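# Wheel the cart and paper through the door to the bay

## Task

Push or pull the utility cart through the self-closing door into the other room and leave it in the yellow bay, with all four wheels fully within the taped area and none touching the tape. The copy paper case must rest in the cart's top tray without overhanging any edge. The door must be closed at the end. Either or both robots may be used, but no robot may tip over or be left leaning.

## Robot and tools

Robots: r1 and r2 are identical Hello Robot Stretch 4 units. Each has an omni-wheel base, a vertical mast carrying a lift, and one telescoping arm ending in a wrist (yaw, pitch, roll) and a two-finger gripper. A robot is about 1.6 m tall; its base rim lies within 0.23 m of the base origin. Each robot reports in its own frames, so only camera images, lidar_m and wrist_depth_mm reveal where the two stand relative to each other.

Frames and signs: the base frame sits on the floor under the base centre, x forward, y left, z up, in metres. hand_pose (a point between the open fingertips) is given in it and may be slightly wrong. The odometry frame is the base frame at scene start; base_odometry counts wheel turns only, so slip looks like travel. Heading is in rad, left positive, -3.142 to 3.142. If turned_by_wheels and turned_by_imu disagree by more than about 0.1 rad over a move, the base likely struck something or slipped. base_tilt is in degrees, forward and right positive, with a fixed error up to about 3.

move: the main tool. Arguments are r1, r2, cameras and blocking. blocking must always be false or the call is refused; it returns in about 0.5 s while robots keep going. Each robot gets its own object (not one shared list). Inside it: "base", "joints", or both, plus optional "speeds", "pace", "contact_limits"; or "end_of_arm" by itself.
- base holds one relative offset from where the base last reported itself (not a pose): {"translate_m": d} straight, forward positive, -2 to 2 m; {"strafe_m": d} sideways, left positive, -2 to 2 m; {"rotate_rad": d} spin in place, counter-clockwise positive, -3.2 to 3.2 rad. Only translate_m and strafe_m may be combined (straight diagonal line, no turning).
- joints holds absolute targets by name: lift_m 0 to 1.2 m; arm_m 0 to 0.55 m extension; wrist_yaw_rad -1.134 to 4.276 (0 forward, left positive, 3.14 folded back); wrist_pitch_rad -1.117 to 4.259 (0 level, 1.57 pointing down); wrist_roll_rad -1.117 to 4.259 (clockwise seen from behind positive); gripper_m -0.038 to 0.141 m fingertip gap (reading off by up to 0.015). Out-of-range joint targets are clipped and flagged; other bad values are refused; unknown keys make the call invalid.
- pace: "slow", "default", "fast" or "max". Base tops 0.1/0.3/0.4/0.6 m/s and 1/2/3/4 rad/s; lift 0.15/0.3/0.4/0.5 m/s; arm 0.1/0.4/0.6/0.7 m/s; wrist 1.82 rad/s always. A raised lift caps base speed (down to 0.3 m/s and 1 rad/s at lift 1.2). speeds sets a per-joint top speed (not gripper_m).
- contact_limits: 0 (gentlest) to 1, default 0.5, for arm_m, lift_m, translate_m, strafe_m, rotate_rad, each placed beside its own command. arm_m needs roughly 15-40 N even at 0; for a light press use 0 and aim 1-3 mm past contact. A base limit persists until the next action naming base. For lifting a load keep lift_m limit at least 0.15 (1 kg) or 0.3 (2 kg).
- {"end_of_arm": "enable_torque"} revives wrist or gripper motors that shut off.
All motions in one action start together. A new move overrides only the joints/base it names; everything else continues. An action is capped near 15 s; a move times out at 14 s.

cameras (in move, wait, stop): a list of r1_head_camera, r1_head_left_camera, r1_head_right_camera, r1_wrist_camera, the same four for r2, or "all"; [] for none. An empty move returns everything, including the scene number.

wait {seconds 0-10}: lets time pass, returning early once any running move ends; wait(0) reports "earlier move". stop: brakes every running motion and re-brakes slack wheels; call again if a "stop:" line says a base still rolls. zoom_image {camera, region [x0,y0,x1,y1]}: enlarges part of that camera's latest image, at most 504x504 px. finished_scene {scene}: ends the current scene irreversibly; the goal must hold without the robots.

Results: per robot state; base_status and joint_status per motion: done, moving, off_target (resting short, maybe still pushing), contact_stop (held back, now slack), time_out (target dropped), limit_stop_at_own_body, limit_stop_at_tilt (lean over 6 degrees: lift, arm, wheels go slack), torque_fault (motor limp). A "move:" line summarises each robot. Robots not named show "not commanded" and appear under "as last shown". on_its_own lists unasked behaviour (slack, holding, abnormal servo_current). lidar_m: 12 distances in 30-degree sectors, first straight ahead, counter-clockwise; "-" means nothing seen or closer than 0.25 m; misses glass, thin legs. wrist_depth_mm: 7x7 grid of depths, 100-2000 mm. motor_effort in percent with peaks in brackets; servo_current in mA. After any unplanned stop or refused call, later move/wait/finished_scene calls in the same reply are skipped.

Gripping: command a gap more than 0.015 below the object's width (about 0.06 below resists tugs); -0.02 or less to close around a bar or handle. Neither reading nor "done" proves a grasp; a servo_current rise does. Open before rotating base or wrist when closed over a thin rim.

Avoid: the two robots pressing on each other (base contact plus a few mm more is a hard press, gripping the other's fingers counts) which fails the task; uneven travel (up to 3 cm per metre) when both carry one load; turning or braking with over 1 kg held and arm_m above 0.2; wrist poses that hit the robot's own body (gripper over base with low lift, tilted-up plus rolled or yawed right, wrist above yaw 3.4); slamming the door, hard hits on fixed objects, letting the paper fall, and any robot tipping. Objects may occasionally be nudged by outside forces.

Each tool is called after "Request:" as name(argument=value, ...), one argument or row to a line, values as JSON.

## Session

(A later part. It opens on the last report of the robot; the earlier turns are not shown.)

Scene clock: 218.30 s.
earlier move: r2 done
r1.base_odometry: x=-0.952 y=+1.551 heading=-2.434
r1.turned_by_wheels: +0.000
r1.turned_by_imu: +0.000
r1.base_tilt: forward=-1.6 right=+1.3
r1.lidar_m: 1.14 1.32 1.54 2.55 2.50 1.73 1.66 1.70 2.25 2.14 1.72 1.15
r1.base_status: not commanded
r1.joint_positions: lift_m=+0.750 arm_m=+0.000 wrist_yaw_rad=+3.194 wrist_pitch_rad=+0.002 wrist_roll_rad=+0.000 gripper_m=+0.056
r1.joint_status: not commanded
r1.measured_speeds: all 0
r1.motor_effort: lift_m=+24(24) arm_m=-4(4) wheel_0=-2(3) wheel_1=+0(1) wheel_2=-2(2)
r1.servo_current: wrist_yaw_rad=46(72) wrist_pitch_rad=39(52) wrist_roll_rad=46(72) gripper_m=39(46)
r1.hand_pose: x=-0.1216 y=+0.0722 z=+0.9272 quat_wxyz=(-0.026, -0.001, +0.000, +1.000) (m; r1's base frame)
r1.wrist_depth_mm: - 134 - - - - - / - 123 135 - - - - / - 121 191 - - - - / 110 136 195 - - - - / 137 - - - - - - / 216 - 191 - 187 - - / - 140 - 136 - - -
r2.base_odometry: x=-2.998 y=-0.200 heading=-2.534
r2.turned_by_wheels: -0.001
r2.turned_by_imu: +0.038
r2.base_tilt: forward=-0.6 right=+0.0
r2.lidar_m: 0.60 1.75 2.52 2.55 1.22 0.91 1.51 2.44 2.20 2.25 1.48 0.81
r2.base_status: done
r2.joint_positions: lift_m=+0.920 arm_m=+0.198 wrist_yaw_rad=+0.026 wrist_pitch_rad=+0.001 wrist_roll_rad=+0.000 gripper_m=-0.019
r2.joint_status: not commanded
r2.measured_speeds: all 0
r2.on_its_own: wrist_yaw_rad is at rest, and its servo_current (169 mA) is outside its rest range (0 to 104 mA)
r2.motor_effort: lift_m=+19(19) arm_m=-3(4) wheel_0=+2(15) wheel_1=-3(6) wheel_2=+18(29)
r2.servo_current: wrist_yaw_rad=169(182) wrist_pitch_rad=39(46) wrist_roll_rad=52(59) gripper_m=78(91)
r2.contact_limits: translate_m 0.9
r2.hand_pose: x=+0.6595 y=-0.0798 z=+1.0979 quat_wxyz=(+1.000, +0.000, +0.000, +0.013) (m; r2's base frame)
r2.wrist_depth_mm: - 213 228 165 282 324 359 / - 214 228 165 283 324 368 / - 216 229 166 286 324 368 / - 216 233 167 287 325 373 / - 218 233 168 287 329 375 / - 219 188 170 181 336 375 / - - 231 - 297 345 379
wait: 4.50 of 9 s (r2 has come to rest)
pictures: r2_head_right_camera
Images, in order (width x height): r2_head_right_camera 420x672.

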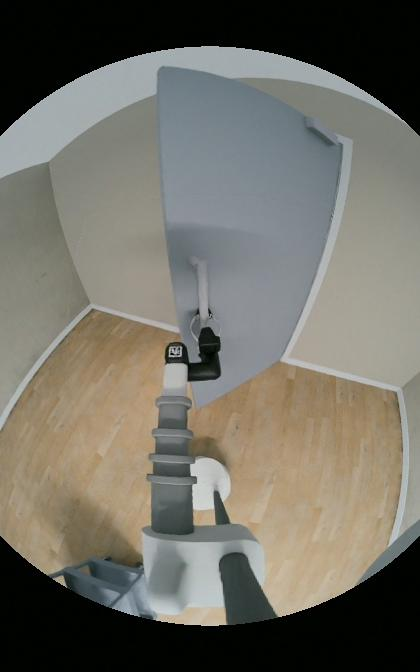

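Request:
move(
  blocking=false,
  r2={"base":{"translate_m":-0.25,"strafe_m":-0.35},"pace":"slow","contact_limits":{"strafe_m":0.9}},
  cameras=[],
)

Request:
wait(
  seconds=9,
  cameras=["r2_head_right_camera"],
)

Scene clock: 223.97 s.
move: r2 moving
r1: as last shown
r1.base_tilt: forward=-1.6 right=+1.2
r1.lidar_m: 1.14 1.31 1.55 2.55 2.50 1.76 1.65 1.70 2.30 2.15 1.69 1.18
r1.motor_effort: lift_m=+24(24) arm_m=-4(4) wheel_0=-2(3) wheel_1=+1(1) wheel_2=-2(2)
r1.servo_current: wrist_yaw_rad=59(59) wrist_pitch_rad=39(46) wrist_roll_rad=46(59) gripper_m=39(46)
r1.wrist_depth_mm: - 135 - - - - - / - 123 135 - - - - / - 121 191 - - - - / 110 136 195 - - - - / 137 - - - - - - / 215 - 190 - 187 - - / - 140 - 137 - - -
r2.base_odometry: x=-2.998 y=-0.187 heading=-2.532
r2.turned_by_wheels: +0.002
r2.turned_by_imu: +0.003
r2.base_tilt: forward=-0.7 right=+0.0
r2.lidar_m: 0.60 1.73 2.51 2.57 1.24 0.92 3.62 2.38 2.20 2.25 1.49 0.80
r2.base_status: translate_m moving; strafe_m moving
r2.joint_positions: lift_m=+0.920 arm_m=+0.198 wrist_yaw_rad=+0.026 wrist_pitch_rad=+0.001 wrist_roll_rad=+0.000 gripper_m=-0.019
r2.joint_status: not commanded
r2.measured_speeds: translate_m=-0.028 strafe_m=-0.041 rotate_rad=+0.004 lift_m=+0.000 arm_m=+0.000 wrist_yaw_rad=+0.000 wrist_pitch_rad=+0.000 wrist_roll_rad=+0.000
r2.motor_effort: lift_m=+19(19) arm_m=-4(4) wheel_0=+12(12) wheel_1=-8(8) wheel_2=+22(22)
r2.servo_current: wrist_yaw_rad=156(169) wrist_pitch_rad=39(46) wrist_roll_rad=46(52) gripper_m=85(85)
r2.contact_limits: strafe_m 0.9
r2.hand_pose: x=+0.6595 y=-0.0798 z=+1.0979 quat_wxyz=(+1.000, +0.000, +0.000, +0.013) (m; r2's base frame)
r2.wrist_depth_mm: - 215 229 166 283 322 359 / - 215 228 165 283 325 368 / - 215 228 166 286 327 370 / - 217 229 168 287 327 375 / - 217 233 168 290 330 375 / - 218 190 169 182 336 377 / - - 230 - 297 345 382
pictures: none
No camera images: "cameras" was empty.

Scene clock: 229.03 s.
earlier move: r2 done
r1.base_odometry: x=-0.952 y=+1.551 heading=-2.434
r1.turned_by_wheels: +0.000
r1.turned_by_imu: +0.000
r1.base_tilt: forward=-1.6 right=+1.3
r1.lidar_m: 1.15 1.32 1.51 2.53 2.50 1.76 1.64 1.70 2.30 2.15 1.70 1.17
r1.base_status: not commanded
r1.joint_positions: lift_m=+0.750 arm_m=+0.000 wrist_yaw_rad=+3.194 wrist_pitch_rad=+0.002 wrist_roll_rad=+0.000 gripper_m=+0.056
r1.joint_status: not commanded
r1.measured_speeds: all 0
r1.motor_effort: lift_m=+24(24) arm_m=-4(4) wheel_0=-2(3) wheel_1=+0(1) wheel_2=-2(2)
r1.servo_current: wrist_yaw_rad=52(72) wrist_pitch_rad=46(52) wrist_roll_rad=26(65) gripper_m=46(52)
r1.hand_pose: x=-0.1216 y=+0.0722 z=+0.9272 quat_wxyz=(-0.026, -0.001, +0.000, +1.000) (m; r1's base frame)
r1.wrist_depth_mm: - 135 - - - - - / - 123 135 - - - - / - 121 191 - - - - / 110 136 195 - - - - / 137 - - - - - - / 215 - 190 - 187 - - / - 141 - 136 - - -
r2.base_odometry: x=-2.994 y=+0.230 heading=-2.531
r2.turned_by_wheels: +0.001
r2.turned_by_imu: +0.454
r2.base_tilt: forward=-0.6 right=+0.1
r2.lidar_m: 0.57 2.86 2.89 1.26 1.10 3.40 2.13 1.88 1.91 1.39 1.10 0.72
r2.base_status: done
r2.joint_positions: lift_m=+0.920 arm_m=+0.198 wrist_yaw_rad=+0.026 wrist_pitch_rad=+0.001 wrist_roll_rad=+0.000 gripper_m=-0.019
r2.joint_status: not commanded
r2.measured_speeds: all 0
r2.on_its_own: wrist_yaw_rad is at rest, and its servo_current (169 mA) is outside its rest range (0 to 104 mA)
r2.motor_effort: lift_m=+19(19) arm_m=-3(4) wheel_0=+20(31) wheel_1=+2(8) wheel_2=+23(29)
r2.servo_current: wrist_yaw_rad=169(182) wrist_pitch_rad=33(46) wrist_roll_rad=46(65) gripper_m=78(85)
r2.contact_limits: strafe_m 0.9
r2.hand_pose: x=+0.6595 y=-0.0798 z=+1.0979 quat_wxyz=(+1.000, +0.000, +0.000, +0.013) (m; r2's base frame)
r2.wrist_depth_mm: - - 240 242 243 245 246 / - - 241 243 245 246 247 / - - 243 245 245 248 248 / - - 244 245 248 250 249 / - - 246 176 248 251 251 / - - 180 168 250 251 252 / - - 248 - 252 254 253
wait: 5.07 of 9 s (r2 has come to rest)
pictures: r2_head_right_camera
Images, in order (width x height): r2_head_right_camera 420x672.

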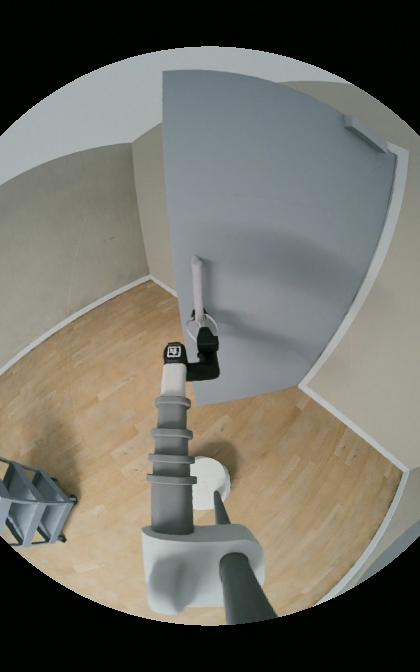

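Heading .85 perpendicular to leaf. Repeat the pair.

Request:
move(
  blocking=false,
  r2={"base":{"translate_m":-0.35,"strafe_m":-0.15},"pace":"slow","contact_limits":{"translate_m":0.9}},
  cameras=[],
)

Request:
wait(
  seconds=9,
  cameras=[],
)

Request:
move(
  blocking=false,
  r2={"base":{"translate_m":-0.25,"strafe_m":-0.35},"pace":"slow","contact_limits":{"strafe_m":0.9}},
  cameras=[],
)

Request:
wait(
  seconds=9,
  cameras=["r2_head_right_camera","r2_head_left_camera","r1_head_left_camera"],
)

Scene clock: 234.87 s.
move: r2 moving
r1: as last shown
r1.lidar_m: 1.15 1.32 1.52 2.54 2.51 1.74 1.65 1.69 2.27 2.14 1.69 1.16
r1.motor_effort: lift_m=+24(24) arm_m=-4(4) wheel_0=-2(3) wheel_1=+1(1) wheel_2=-2(2)
r1.servo_current: wrist_yaw_rad=52(59) wrist_pitch_rad=39(46) wrist_roll_rad=52(52) gripper_m=46(46)
r1.wrist_depth_mm: - 135 - - - - - / - 123 135 - - - - / - 121 191 - - - - / 110 135 195 - - - - / 137 - - - - - - / 215 - 190 - 187 - - / - 140 - 137 - - -
r2.base_odometry: x=-2.987 y=+0.241 heading=-2.528
r2.turned_by_wheels: +0.002
r2.turned_by_imu: +0.011
r2.base_tilt: forward=-0.6 right=+0.0
r2.lidar_m: 0.59 2.86 2.90 1.20 1.14 3.31 2.11 1.88 1.90 1.42 1.12 0.70
r2.base_status: translate_m moving; strafe_m moving
r2.joint_positions: lift_m=+0.920 arm_m=+0.198 wrist_yaw_rad=+0.026 wrist_pitch_rad=+0.001 wrist_roll_rad=+0.000 gripper_m=-0.019
r2.joint_status: not commanded
r2.measured_speeds: translate_m=-0.044 strafe_m=-0.024 rotate_rad=+0.000 lift_m=+0.000 arm_m=+0.000 wrist_yaw_rad=+0.000 wrist_pitch_rad=+0.000 wrist_roll_rad=+0.000
r2.motor_effort: lift_m=+19(19) arm_m=-3(4) wheel_0=+9(19) wheel_1=-5(5) wheel_2=+26(28)
r2.servo_current: wrist_yaw_rad=176(176) wrist_pitch_rad=46(46) wrist_roll_rad=52(52) gripper_m=85(85)
r2.contact_limits: translate_m 0.9
r2.hand_pose: x=+0.6595 y=-0.0798 z=+1.0979 quat_wxyz=(+1.000, +0.000, +0.000, +0.013) (m; r2's base frame)
r2.wrist_depth_mm: - - 238 242 244 247 246 / - - 239 243 244 246 247 / - - 243 245 247 247 249 / - - 244 176 247 248 250 / - - 246 168 249 251 252 / - - 183 167 250 252 253 / - - 249 - 251 254 255
pictures: none
No camera images: "cameras" was empty.

Scene clock: 239.37 s.
earlier move: r2 done
r1.base_odometry: x=-0.952 y=+1.551 heading=-2.434
r1.turned_by_wheels: +0.000
r1.turned_by_imu: +0.000
r1.base_tilt: forward=-1.6 right=+1.3
r1.lidar_m: 1.19 1.31 1.54 2.54 2.52 1.74 1.65 1.71 2.28 2.15 1.68 1.20
r1.base_status: not commanded
r1.joint_positions: lift_m=+0.750 arm_m=+0.000 wrist_yaw_rad=+3.194 wrist_pitch_rad=+0.002 wrist_roll_rad=+0.000 gripper_m=+0.056
r1.joint_status: not commanded
r1.measured_speeds: all 0
r1.motor_effort: lift_m=+24(24) arm_m=-4(4) wheel_0=-2(3) wheel_1=+0(1) wheel_2=-2(2)
r1.servo_current: wrist_yaw_rad=39(78) wrist_pitch_rad=46(52) wrist_roll_rad=46(65) gripper_m=46(46)
r1.hand_pose: x=-0.1216 y=+0.0722 z=+0.9272 quat_wxyz=(-0.026, -0.001, +0.000, +1.000) (m; r1's base frame)
r1.wrist_depth_mm: - 135 - - - - - / - 123 135 - - - - / - 121 191 - - - - / 110 136 195 - - - - / 137 - - - - - - / 216 - 190 - 187 - - / - 140 - 136 - - -
r2.base_odometry: x=-2.795 y=+0.553 heading=-2.528
r2.turned_by_wheels: +0.000
r2.turned_by_imu: +0.067
r2.base_tilt: forward=-0.7 right=+0.0
r2.lidar_m: 0.60 3.19 3.24 1.22 1.53 2.56 1.68 1.54 1.57 1.44 1.31 0.78
r2.base_status: done
r2.joint_positions: lift_m=+0.920 arm_m=+0.198 wrist_yaw_rad=+0.026 wrist_pitch_rad=+0.001 wrist_roll_rad=+0.000 gripper_m=-0.019
r2.joint_status: not commanded
r2.measured_speeds: all 0
r2.on_its_own: wrist_yaw_rad is at rest, and its servo_current (163 mA) is outside its rest range (0 to 104 mA)
r2.motor_effort: lift_m=+19(19) arm_m=-3(4) wheel_0=+10(19) wheel_1=+1(6) wheel_2=+18(28)
r2.servo_current: wrist_yaw_rad=163(189) wrist_pitch_rad=39(46) wrist_roll_rad=52(59) gripper_m=78(85)
r2.contact_limits: translate_m 0.9
r2.hand_pose: x=+0.6595 y=-0.0798 z=+1.0979 quat_wxyz=(+1.000, +0.000, +0.000, +0.013) (m; r2's base frame)
r2.wrist_depth_mm: - 223 228 253 272 294 322 / - 224 229 165 273 297 322 / - 224 229 166 271 298 325 / - 225 230 173 274 300 322 / - - 231 173 276 301 330 / - - 186 167 273 304 332 / - - 233 - 276 314 334
wait: 4.50 of 9 s (r2 has come to rest)
pictures: none
No camera images: "cameras" was empty.

Scene clock: 239.87 s.
move: r2 moving
r1: as last shown
r1.lidar_m: 1.16 1.31 1.51 2.54 2.49 1.74 1.65 1.71 2.30 2.14 1.72 1.17
r1.motor_effort: lift_m=+24(24) arm_m=-4(4) wheel_0=-2(3) wheel_1=+1(1) wheel_2=-2(2)
r1.servo_current: wrist_yaw_rad=59(59) wrist_pitch_rad=39(46) wrist_roll_rad=46(65) gripper_m=39(46)
r1.wrist_depth_mm: - 135 - - - - - / - 122 135 - - - - / - 121 191 - - - - / 110 136 195 - - - - / 137 - - - - - - / 216 - 190 - 187 - - / - 140 - 136 - - -
r2.base_odometry: x=-2.794 y=+0.566 heading=-2.525
r2.turned_by_wheels: +0.003
r2.turned_by_imu: +0.004
r2.base_tilt: forward=-0.7 right=+0.0
r2.lidar_m: 0.60 3.20 3.27 1.26 1.53 2.50 1.65 1.53 1.56 1.42 1.31 0.79
r2.base_status: translate_m moving; strafe_m moving
r2.joint_positions: lift_m=+0.920 arm_m=+0.198 wrist_yaw_rad=+0.026 wrist_pitch_rad=+0.001 wrist_roll_rad=+0.000 gripper_m=-0.019
r2.joint_status: not commanded
r2.measured_speeds: translate_m=-0.028 strafe_m=-0.040 rotate_rad=+0.004 lift_m=+0.000 arm_m=+0.000 wrist_yaw_rad=+0.000 wrist_pitch_rad=+0.000 wrist_roll_rad=+0.000
r2.motor_effort: lift_m=+19(19) arm_m=-4(4) wheel_0=+17(21) wheel_1=-4(4) wheel_2=+23(23)
r2.servo_current: wrist_yaw_rad=163(182) wrist_pitch_rad=39(46) wrist_roll_rad=52(59) gripper_m=85(85)
r2.contact_limits: strafe_m 0.9
r2.hand_pose: x=+0.6595 y=-0.0798 z=+1.0979 quat_wxyz=(+1.000, +0.000, +0.000, +0.013) (m; r2's base frame)
r2.wrist_depth_mm: - 223 228 252 271 297 322 / - 224 229 254 272 297 322 / - 225 230 166 273 298 324 / - 226 230 254 274 298 320 / - - 232 175 277 301 329 / - - 181 167 274 304 330 / - - 234 - 130 314 332
pictures: none
No camera images: "cameras" was empty.

Scene clock: 245.00 s.
earlier move: r2 done
r1.base_odometry: x=-0.952 y=+1.551 heading=-2.434
r1.turned_by_wheels: +0.000
r1.turned_by_imu: +0.000
r1.base_tilt: forward=-1.6 right=+1.2
r1.lidar_m: 1.16 1.29 1.52 2.55 2.53 1.76 1.64 1.70 2.28 2.14 1.72 1.20
r1.base_status: not commanded
r1.joint_positions: lift_m=+0.750 arm_m=+0.000 wrist_yaw_rad=+3.194 wrist_pitch_rad=+0.002 wrist_roll_rad=+0.000 gripper_m=+0.056
r1.joint_status: not commanded
r1.measured_speeds: all 0
r1.motor_effort: lift_m=+24(24) arm_m=-4(4) wheel_0=-2(3) wheel_1=+1(1) wheel_2=-2(2)
r1.servo_current: wrist_yaw_rad=46(72) wrist_pitch_rad=46(52) wrist_roll_rad=52(72) gripper_m=39(46)
r1.hand_pose: x=-0.1216 y=+0.0722 z=+0.9272 quat_wxyz=(-0.026, -0.001, +0.000, +1.000) (m; r1's base frame)
r1.wrist_depth_mm: - 135 - - - - - / - 123 135 - - - - / - 121 191 - - - - / 110 135 195 - - - - / 137 - - - - - - / 215 - 190 - 188 - - / - 140 - 137 - - -
r2.base_odometry: x=-2.793 y=+0.983 heading=-2.526
r2.turned_by_wheels: -0.001
r2.turned_by_imu: +0.514
r2.base_tilt: forward=-0.7 right=+0.0
r2.lidar_m: 0.62 3.44 1.57 1.93 2.18 1.46 1.35 1.39 1.12 1.05 0.92 0.69
r2.base_status: done
r2.joint_positions: lift_m=+0.920 arm_m=+0.198 wrist_yaw_rad=+0.027 wrist_pitch_rad=+0.001 wrist_roll_rad=+0.000 gripper_m=-0.019
r2.joint_status: not commanded
r2.measured_speeds: all 0
r2.on_its_own: wrist_yaw_rad is at rest, and its servo_current (169 mA) is outside its rest range (0 to 104 mA)
r2.motor_effort: lift_m=+19(19) arm_m=-3(4) wheel_0=+16(33) wheel_1=+2(4) wheel_2=+16(29)
r2.servo_current: wrist_yaw_rad=169(182) wrist_pitch_rad=46(52) wrist_roll_rad=52(59) gripper_m=78(85)
r2.contact_limits: strafe_m 0.9
r2.hand_pose: x=+0.6595 y=-0.0797 z=+1.0979 quat_wxyz=(+1.000, +0.000, +0.000, +0.013) (m; r2's base frame)
r2.wrist_depth_mm: - - 250 235 231 223 216 / - - 251 236 231 224 217 / - - 253 237 234 224 219 / - - 255 175 235 226 220 / - - 256 174 236 227 222 / - - 186 167 233 229 222 / - - 262 - 236 228 223
wait: 5.13 of 9 s (r2 has come to rest)
pictures: r1_head_left_camera, r2_head_left_camera, r2_head_right_camera
Images, in order (width x height): r1_head_left_camera 420x672, r2_head_left_camera 420x672, r2_head_right_camera 420x672.

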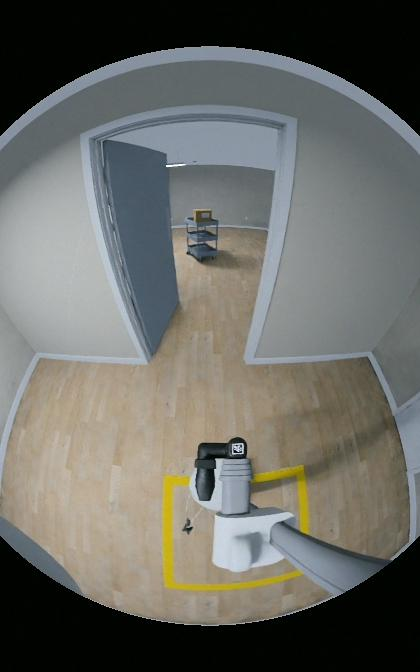

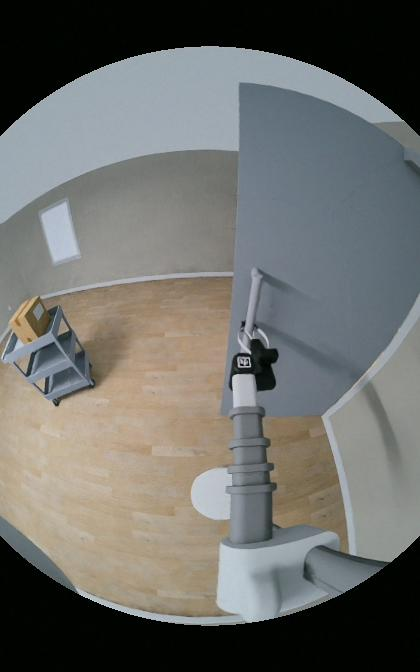

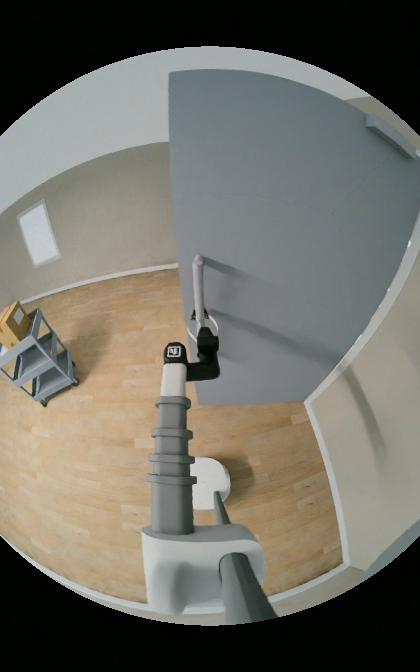

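Request:
move(
  blocking=false,
  r2={"base":{"translate_m":-0.12,"strafe_m":-0.06},"pace":"slow","contact_limits":{"translate_m":0.9}},
  r1={"base":{"translate_m":2.0,"strafe_m":-0.02}},
  cameras=[],
)

Request:
wait(
  seconds=4,
  cameras=[],
)

Request:
wait(
  seconds=7,
  cameras=["r1_head_left_camera","r1_head_camera","r2_head_left_camera"],
)

Scene clock: 256.23 s.
move: r1 moving; r2 moving
r1.base_odometry: x=-0.977 y=+1.531 heading=-2.433
r1.turned_by_wheels: +0.000
r1.turned_by_imu: +0.000
r1.base_tilt: forward=-1.6 right=+1.3
r1.lidar_m: 1.14 1.30 1.48 2.54 2.55 1.79 1.67 1.72 2.28 2.14 1.67 1.13
r1.base_status: translate_m moving; strafe_m moving
r1.joint_positions: lift_m=+0.750 arm_m=+0.000 wrist_yaw_rad=+3.194 wrist_pitch_rad=+0.002 wrist_roll_rad=+0.000 gripper_m=+0.056
r1.joint_status: not commanded
r1.measured_speeds: translate_m=+0.121 strafe_m=-0.002 rotate_rad=+0.001 lift_m=+0.000 arm_m=+0.000 wrist_yaw_rad=+0.000 wrist_pitch_rad=+0.000 wrist_roll_rad=+0.000
r1.motor_effort: lift_m=+24(24) arm_m=-4(4) wheel_0=+6(7) wheel_1=+6(7) wheel_2=-8(10)
r1.servo_current: wrist_yaw_rad=59(59) wrist_pitch_rad=33(46) wrist_roll_rad=59(59) gripper_m=39(46)
r1.hand_pose: x=-0.1216 y=+0.0722 z=+0.9272 quat_wxyz=(-0.026, -0.001, +0.000, +1.000) (m; r1's base frame)
r1.wrist_depth_mm: - 135 - - - - - / - 120 135 - - - - / - 123 176 - - - - / 110 136 198 - - - - / 137 - - - - - - / 224 - 191 - 187 - - / - 140 - 137 - - -
r2.base_odometry: x=-2.787 y=+0.995 heading=-2.523
r2.turned_by_wheels: +0.003
r2.turned_by_imu: +0.007
r2.base_tilt: forward=-0.7 right=+0.0
r2.lidar_m: 0.57 3.47 1.54 1.98 2.14 1.43 1.35 1.36 1.14 1.04 0.87 0.69
r2.base_status: translate_m moving; strafe_m moving
r2.joint_positions: lift_m=+0.920 arm_m=+0.198 wrist_yaw_rad=+0.027 wrist_pitch_rad=+0.001 wrist_roll_rad=+0.000 gripper_m=-0.019
r2.joint_status: not commanded
r2.measured_speeds: translate_m=-0.047 strafe_m=-0.025 rotate_rad=+0.004 lift_m=+0.000 arm_m=+0.000 wrist_yaw_rad=+0.000 wrist_pitch_rad=+0.000 wrist_roll_rad=+0.000
r2.motor_effort: lift_m=+19(19) arm_m=-3(4) wheel_0=+14(15) wheel_1=-5(5) wheel_2=+23(26)
r2.servo_current: wrist_yaw_rad=189(189) wrist_pitch_rad=39(46) wrist_roll_rad=39(52) gripper_m=78(85)
r2.contact_limits: translate_m 0.9
r2.hand_pose: x=+0.6595 y=-0.0797 z=+1.0979 quat_wxyz=(+1.000, +0.000, +0.000, +0.013) (m; r2's base frame)
r2.wrist_depth_mm: - - 248 236 230 223 216 / - - 252 236 232 224 217 / - - 252 237 233 225 219 / - - 254 178 235 227 220 / - - 255 175 236 227 222 / - - 183 168 234 228 222 / - - 260 - 238 227 224
pictures: none
No camera images: "cameras" was empty.

Scene clock: 258.30 s.
earlier move: r1 moving; r2 done
r1.base_odometry: x=-1.405 y=+1.171 heading=-2.433
r1.turned_by_wheels: +0.000
r1.turned_by_imu: +0.000
r1.base_tilt: forward=-1.6 right=+1.2
r1.lidar_m: 3.02 1.00 0.91 1.80 2.65 2.39 2.24 2.33 2.25 2.13 0.83 0.60
r1.base_status: translate_m moving; strafe_m moving
r1.joint_positions: lift_m=+0.750 arm_m=+0.000 wrist_yaw_rad=+3.194 wrist_pitch_rad=+0.002 wrist_roll_rad=+0.000 gripper_m=+0.056
r1.joint_status: not commanded
r1.measured_speeds: translate_m=+0.299 strafe_m=-0.004 rotate_rad=+0.003 lift_m=+0.000 arm_m=+0.000 wrist_yaw_rad=+0.000 wrist_pitch_rad=+0.000 wrist_roll_rad=+0.000
r1.motor_effort: lift_m=+23(24) arm_m=-4(4) wheel_0=+5(9) wheel_1=+5(8) wheel_2=-5(11)
r1.servo_current: wrist_yaw_rad=39(78) wrist_pitch_rad=46(46) wrist_roll_rad=33(65) gripper_m=39(52)
r1.hand_pose: x=-0.1216 y=+0.0722 z=+0.9272 quat_wxyz=(-0.026, -0.001, +0.000, +1.000) (m; r1's base frame)
r1.wrist_depth_mm: - 135 - - - - - / - 122 135 - - - - / - 125 158 - - - - / 108 135 211 - - - - / 213 - - - - - - / - - 194 - 187 - - / 220 - - 153 - 1983 -
r2.base_odometry: x=-2.730 y=+1.101 heading=-2.523
r2.turned_by_wheels: +0.000
r2.turned_by_imu: +0.086
r2.base_tilt: forward=-0.6 right=+0.0
r2.lidar_m: 0.59 3.63 1.68 4.80 1.83 1.32 1.26 1.30 1.04 0.99 0.93 0.68
r2.base_status: done
r2.joint_positions: lift_m=+0.920 arm_m=+0.198 wrist_yaw_rad=+0.027 wrist_pitch_rad=+0.001 wrist_roll_rad=+0.000 gripper_m=-0.019
r2.joint_status: not commanded
r2.measured_speeds: all 0
r2.motor_effort: lift_m=+19(19) arm_m=-4(4) wheel_0=+17(21) wheel_1=+3(5) wheel_2=+19(30)
r2.servo_current: wrist_yaw_rad=169(189) wrist_pitch_rad=39(52) wrist_roll_rad=46(59) gripper_m=85(85)
r2.contact_limits: translate_m 0.9
r2.hand_pose: x=+0.6595 y=-0.0797 z=+1.0979 quat_wxyz=(+1.000, +0.000, +0.000, +0.013) (m; r2's base frame)
r2.wrist_depth_mm: - - 250 235 230 221 215 / - - 251 236 231 223 216 / - - 254 237 232 224 216 / - - 255 176 234 225 219 / - - 257 174 236 226 220 / - - 184 168 233 228 220 / - - 260 - 237 226 222
wait: 2.07 of 4 s (r2 has come to rest)
pictures: none
No camera images: "cameras" was empty.

Scene clock: 263.90 s.
earlier move: r1 done
r1.base_odometry: x=-2.484 y=+0.265 heading=-2.433
r1.turned_by_wheels: +0.000
r1.turned_by_imu: +0.000
r1.base_tilt: forward=-1.6 right=+1.3
r1.lidar_m: 1.64 1.60 0.71 0.70 0.74 1.08 3.79 0.70 0.98 2.05 2.09 2.76
r1.base_status: done
r1.joint_positions: lift_m=+0.750 arm_m=+0.000 wrist_yaw_rad=+3.194 wrist_pitch_rad=+0.002 wrist_roll_rad=+0.000 gripper_m=+0.056
r1.joint_status: not commanded
r1.measured_speeds: all 0
r1.motor_effort: lift_m=+23(24) arm_m=-4(4) wheel_0=+3(9) wheel_1=+2(8) wheel_2=+0(11)
r1.servo_current: wrist_yaw_rad=59(78) wrist_pitch_rad=39(52) wrist_roll_rad=26(78) gripper_m=39(52)
r1.hand_pose: x=-0.1216 y=+0.0722 z=+0.9272 quat_wxyz=(-0.026, -0.001, +0.000, +1.000) (m; r1's base frame)
r1.wrist_depth_mm: - 135 - - - - - / - 123 146 - - - - / - 121 192 - - - - / 110 136 206 - - - - / 137 - - - - - - / 216 - 192 - 188 - - / - 151 - 153 - - -
r2.base_odometry: x=-2.730 y=+1.101 heading=-2.523
r2.turned_by_wheels: +0.000
r2.turned_by_imu: +0.001
r2.base_tilt: forward=-0.6 right=+0.1
r2.lidar_m: 0.62 3.60 1.67 4.82 1.86 1.32 1.24 1.32 1.05 0.99 0.91 0.69
r2.base_status: done
r2.joint_positions: lift_m=+0.920 arm_m=+0.198 wrist_yaw_rad=+0.027 wrist_pitch_rad=+0.001 wrist_roll_rad=+0.000 gripper_m=-0.019
r2.joint_status: not commanded
r2.measured_speeds: all 0
r2.on_its_own: wrist_yaw_rad is at rest, and its servo_current (169 mA) is outside its rest range (0 to 104 mA)
r2.motor_effort: lift_m=+19(19) arm_m=-3(4) wheel_0=+16(21) wheel_1=+3(5) wheel_2=+19(30)
r2.servo_current: wrist_yaw_rad=169(189) wrist_pitch_rad=46(52) wrist_roll_rad=52(59) gripper_m=78(85)
r2.contact_limits: translate_m 0.9
r2.hand_pose: x=+0.6595 y=-0.0797 z=+1.0979 quat_wxyz=(+1.000, +0.000, +0.000, +0.013) (m; r2's base frame)
r2.wrist_depth_mm: - - 250 235 230 220 214 / - - 251 236 230 222 216 / - - 253 237 233 224 217 / - - 255 177 234 225 219 / - - 256 175 236 225 220 / - - 185 167 233 227 220 / - - 260 - 236 226 222
wait: 5.60 of 7 s (r1 has come to rest)
pictures: r1_head_camera, r1_head_left_camera, r2_head_left_camera
Images, in order (width x height): r1_head_camera 420x560, r1_head_left_camera 420x672, r2_head_left_camera 420x672.

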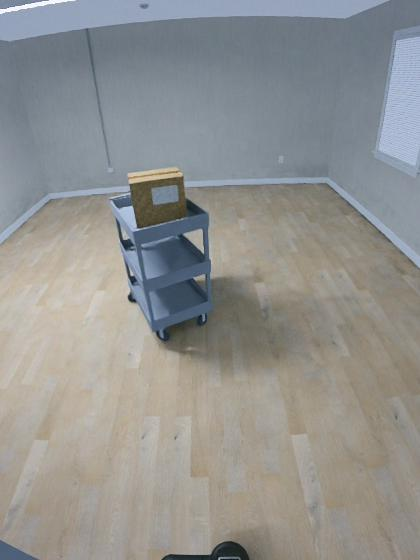

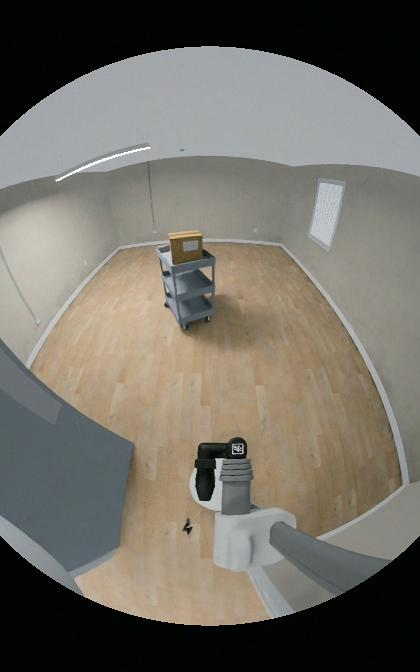

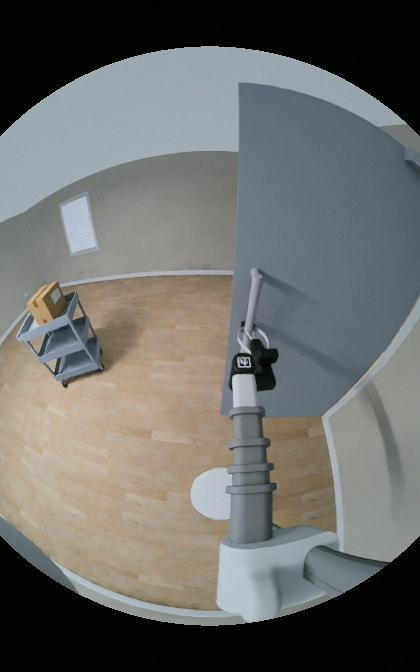

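Request:
zoom_image(
  camera="r1_head_camera",
  region=[90, 150, 240, 350],
)

Scaled by 2.520 from the camera's 420x560 image, which has a finer 600x800 frame.

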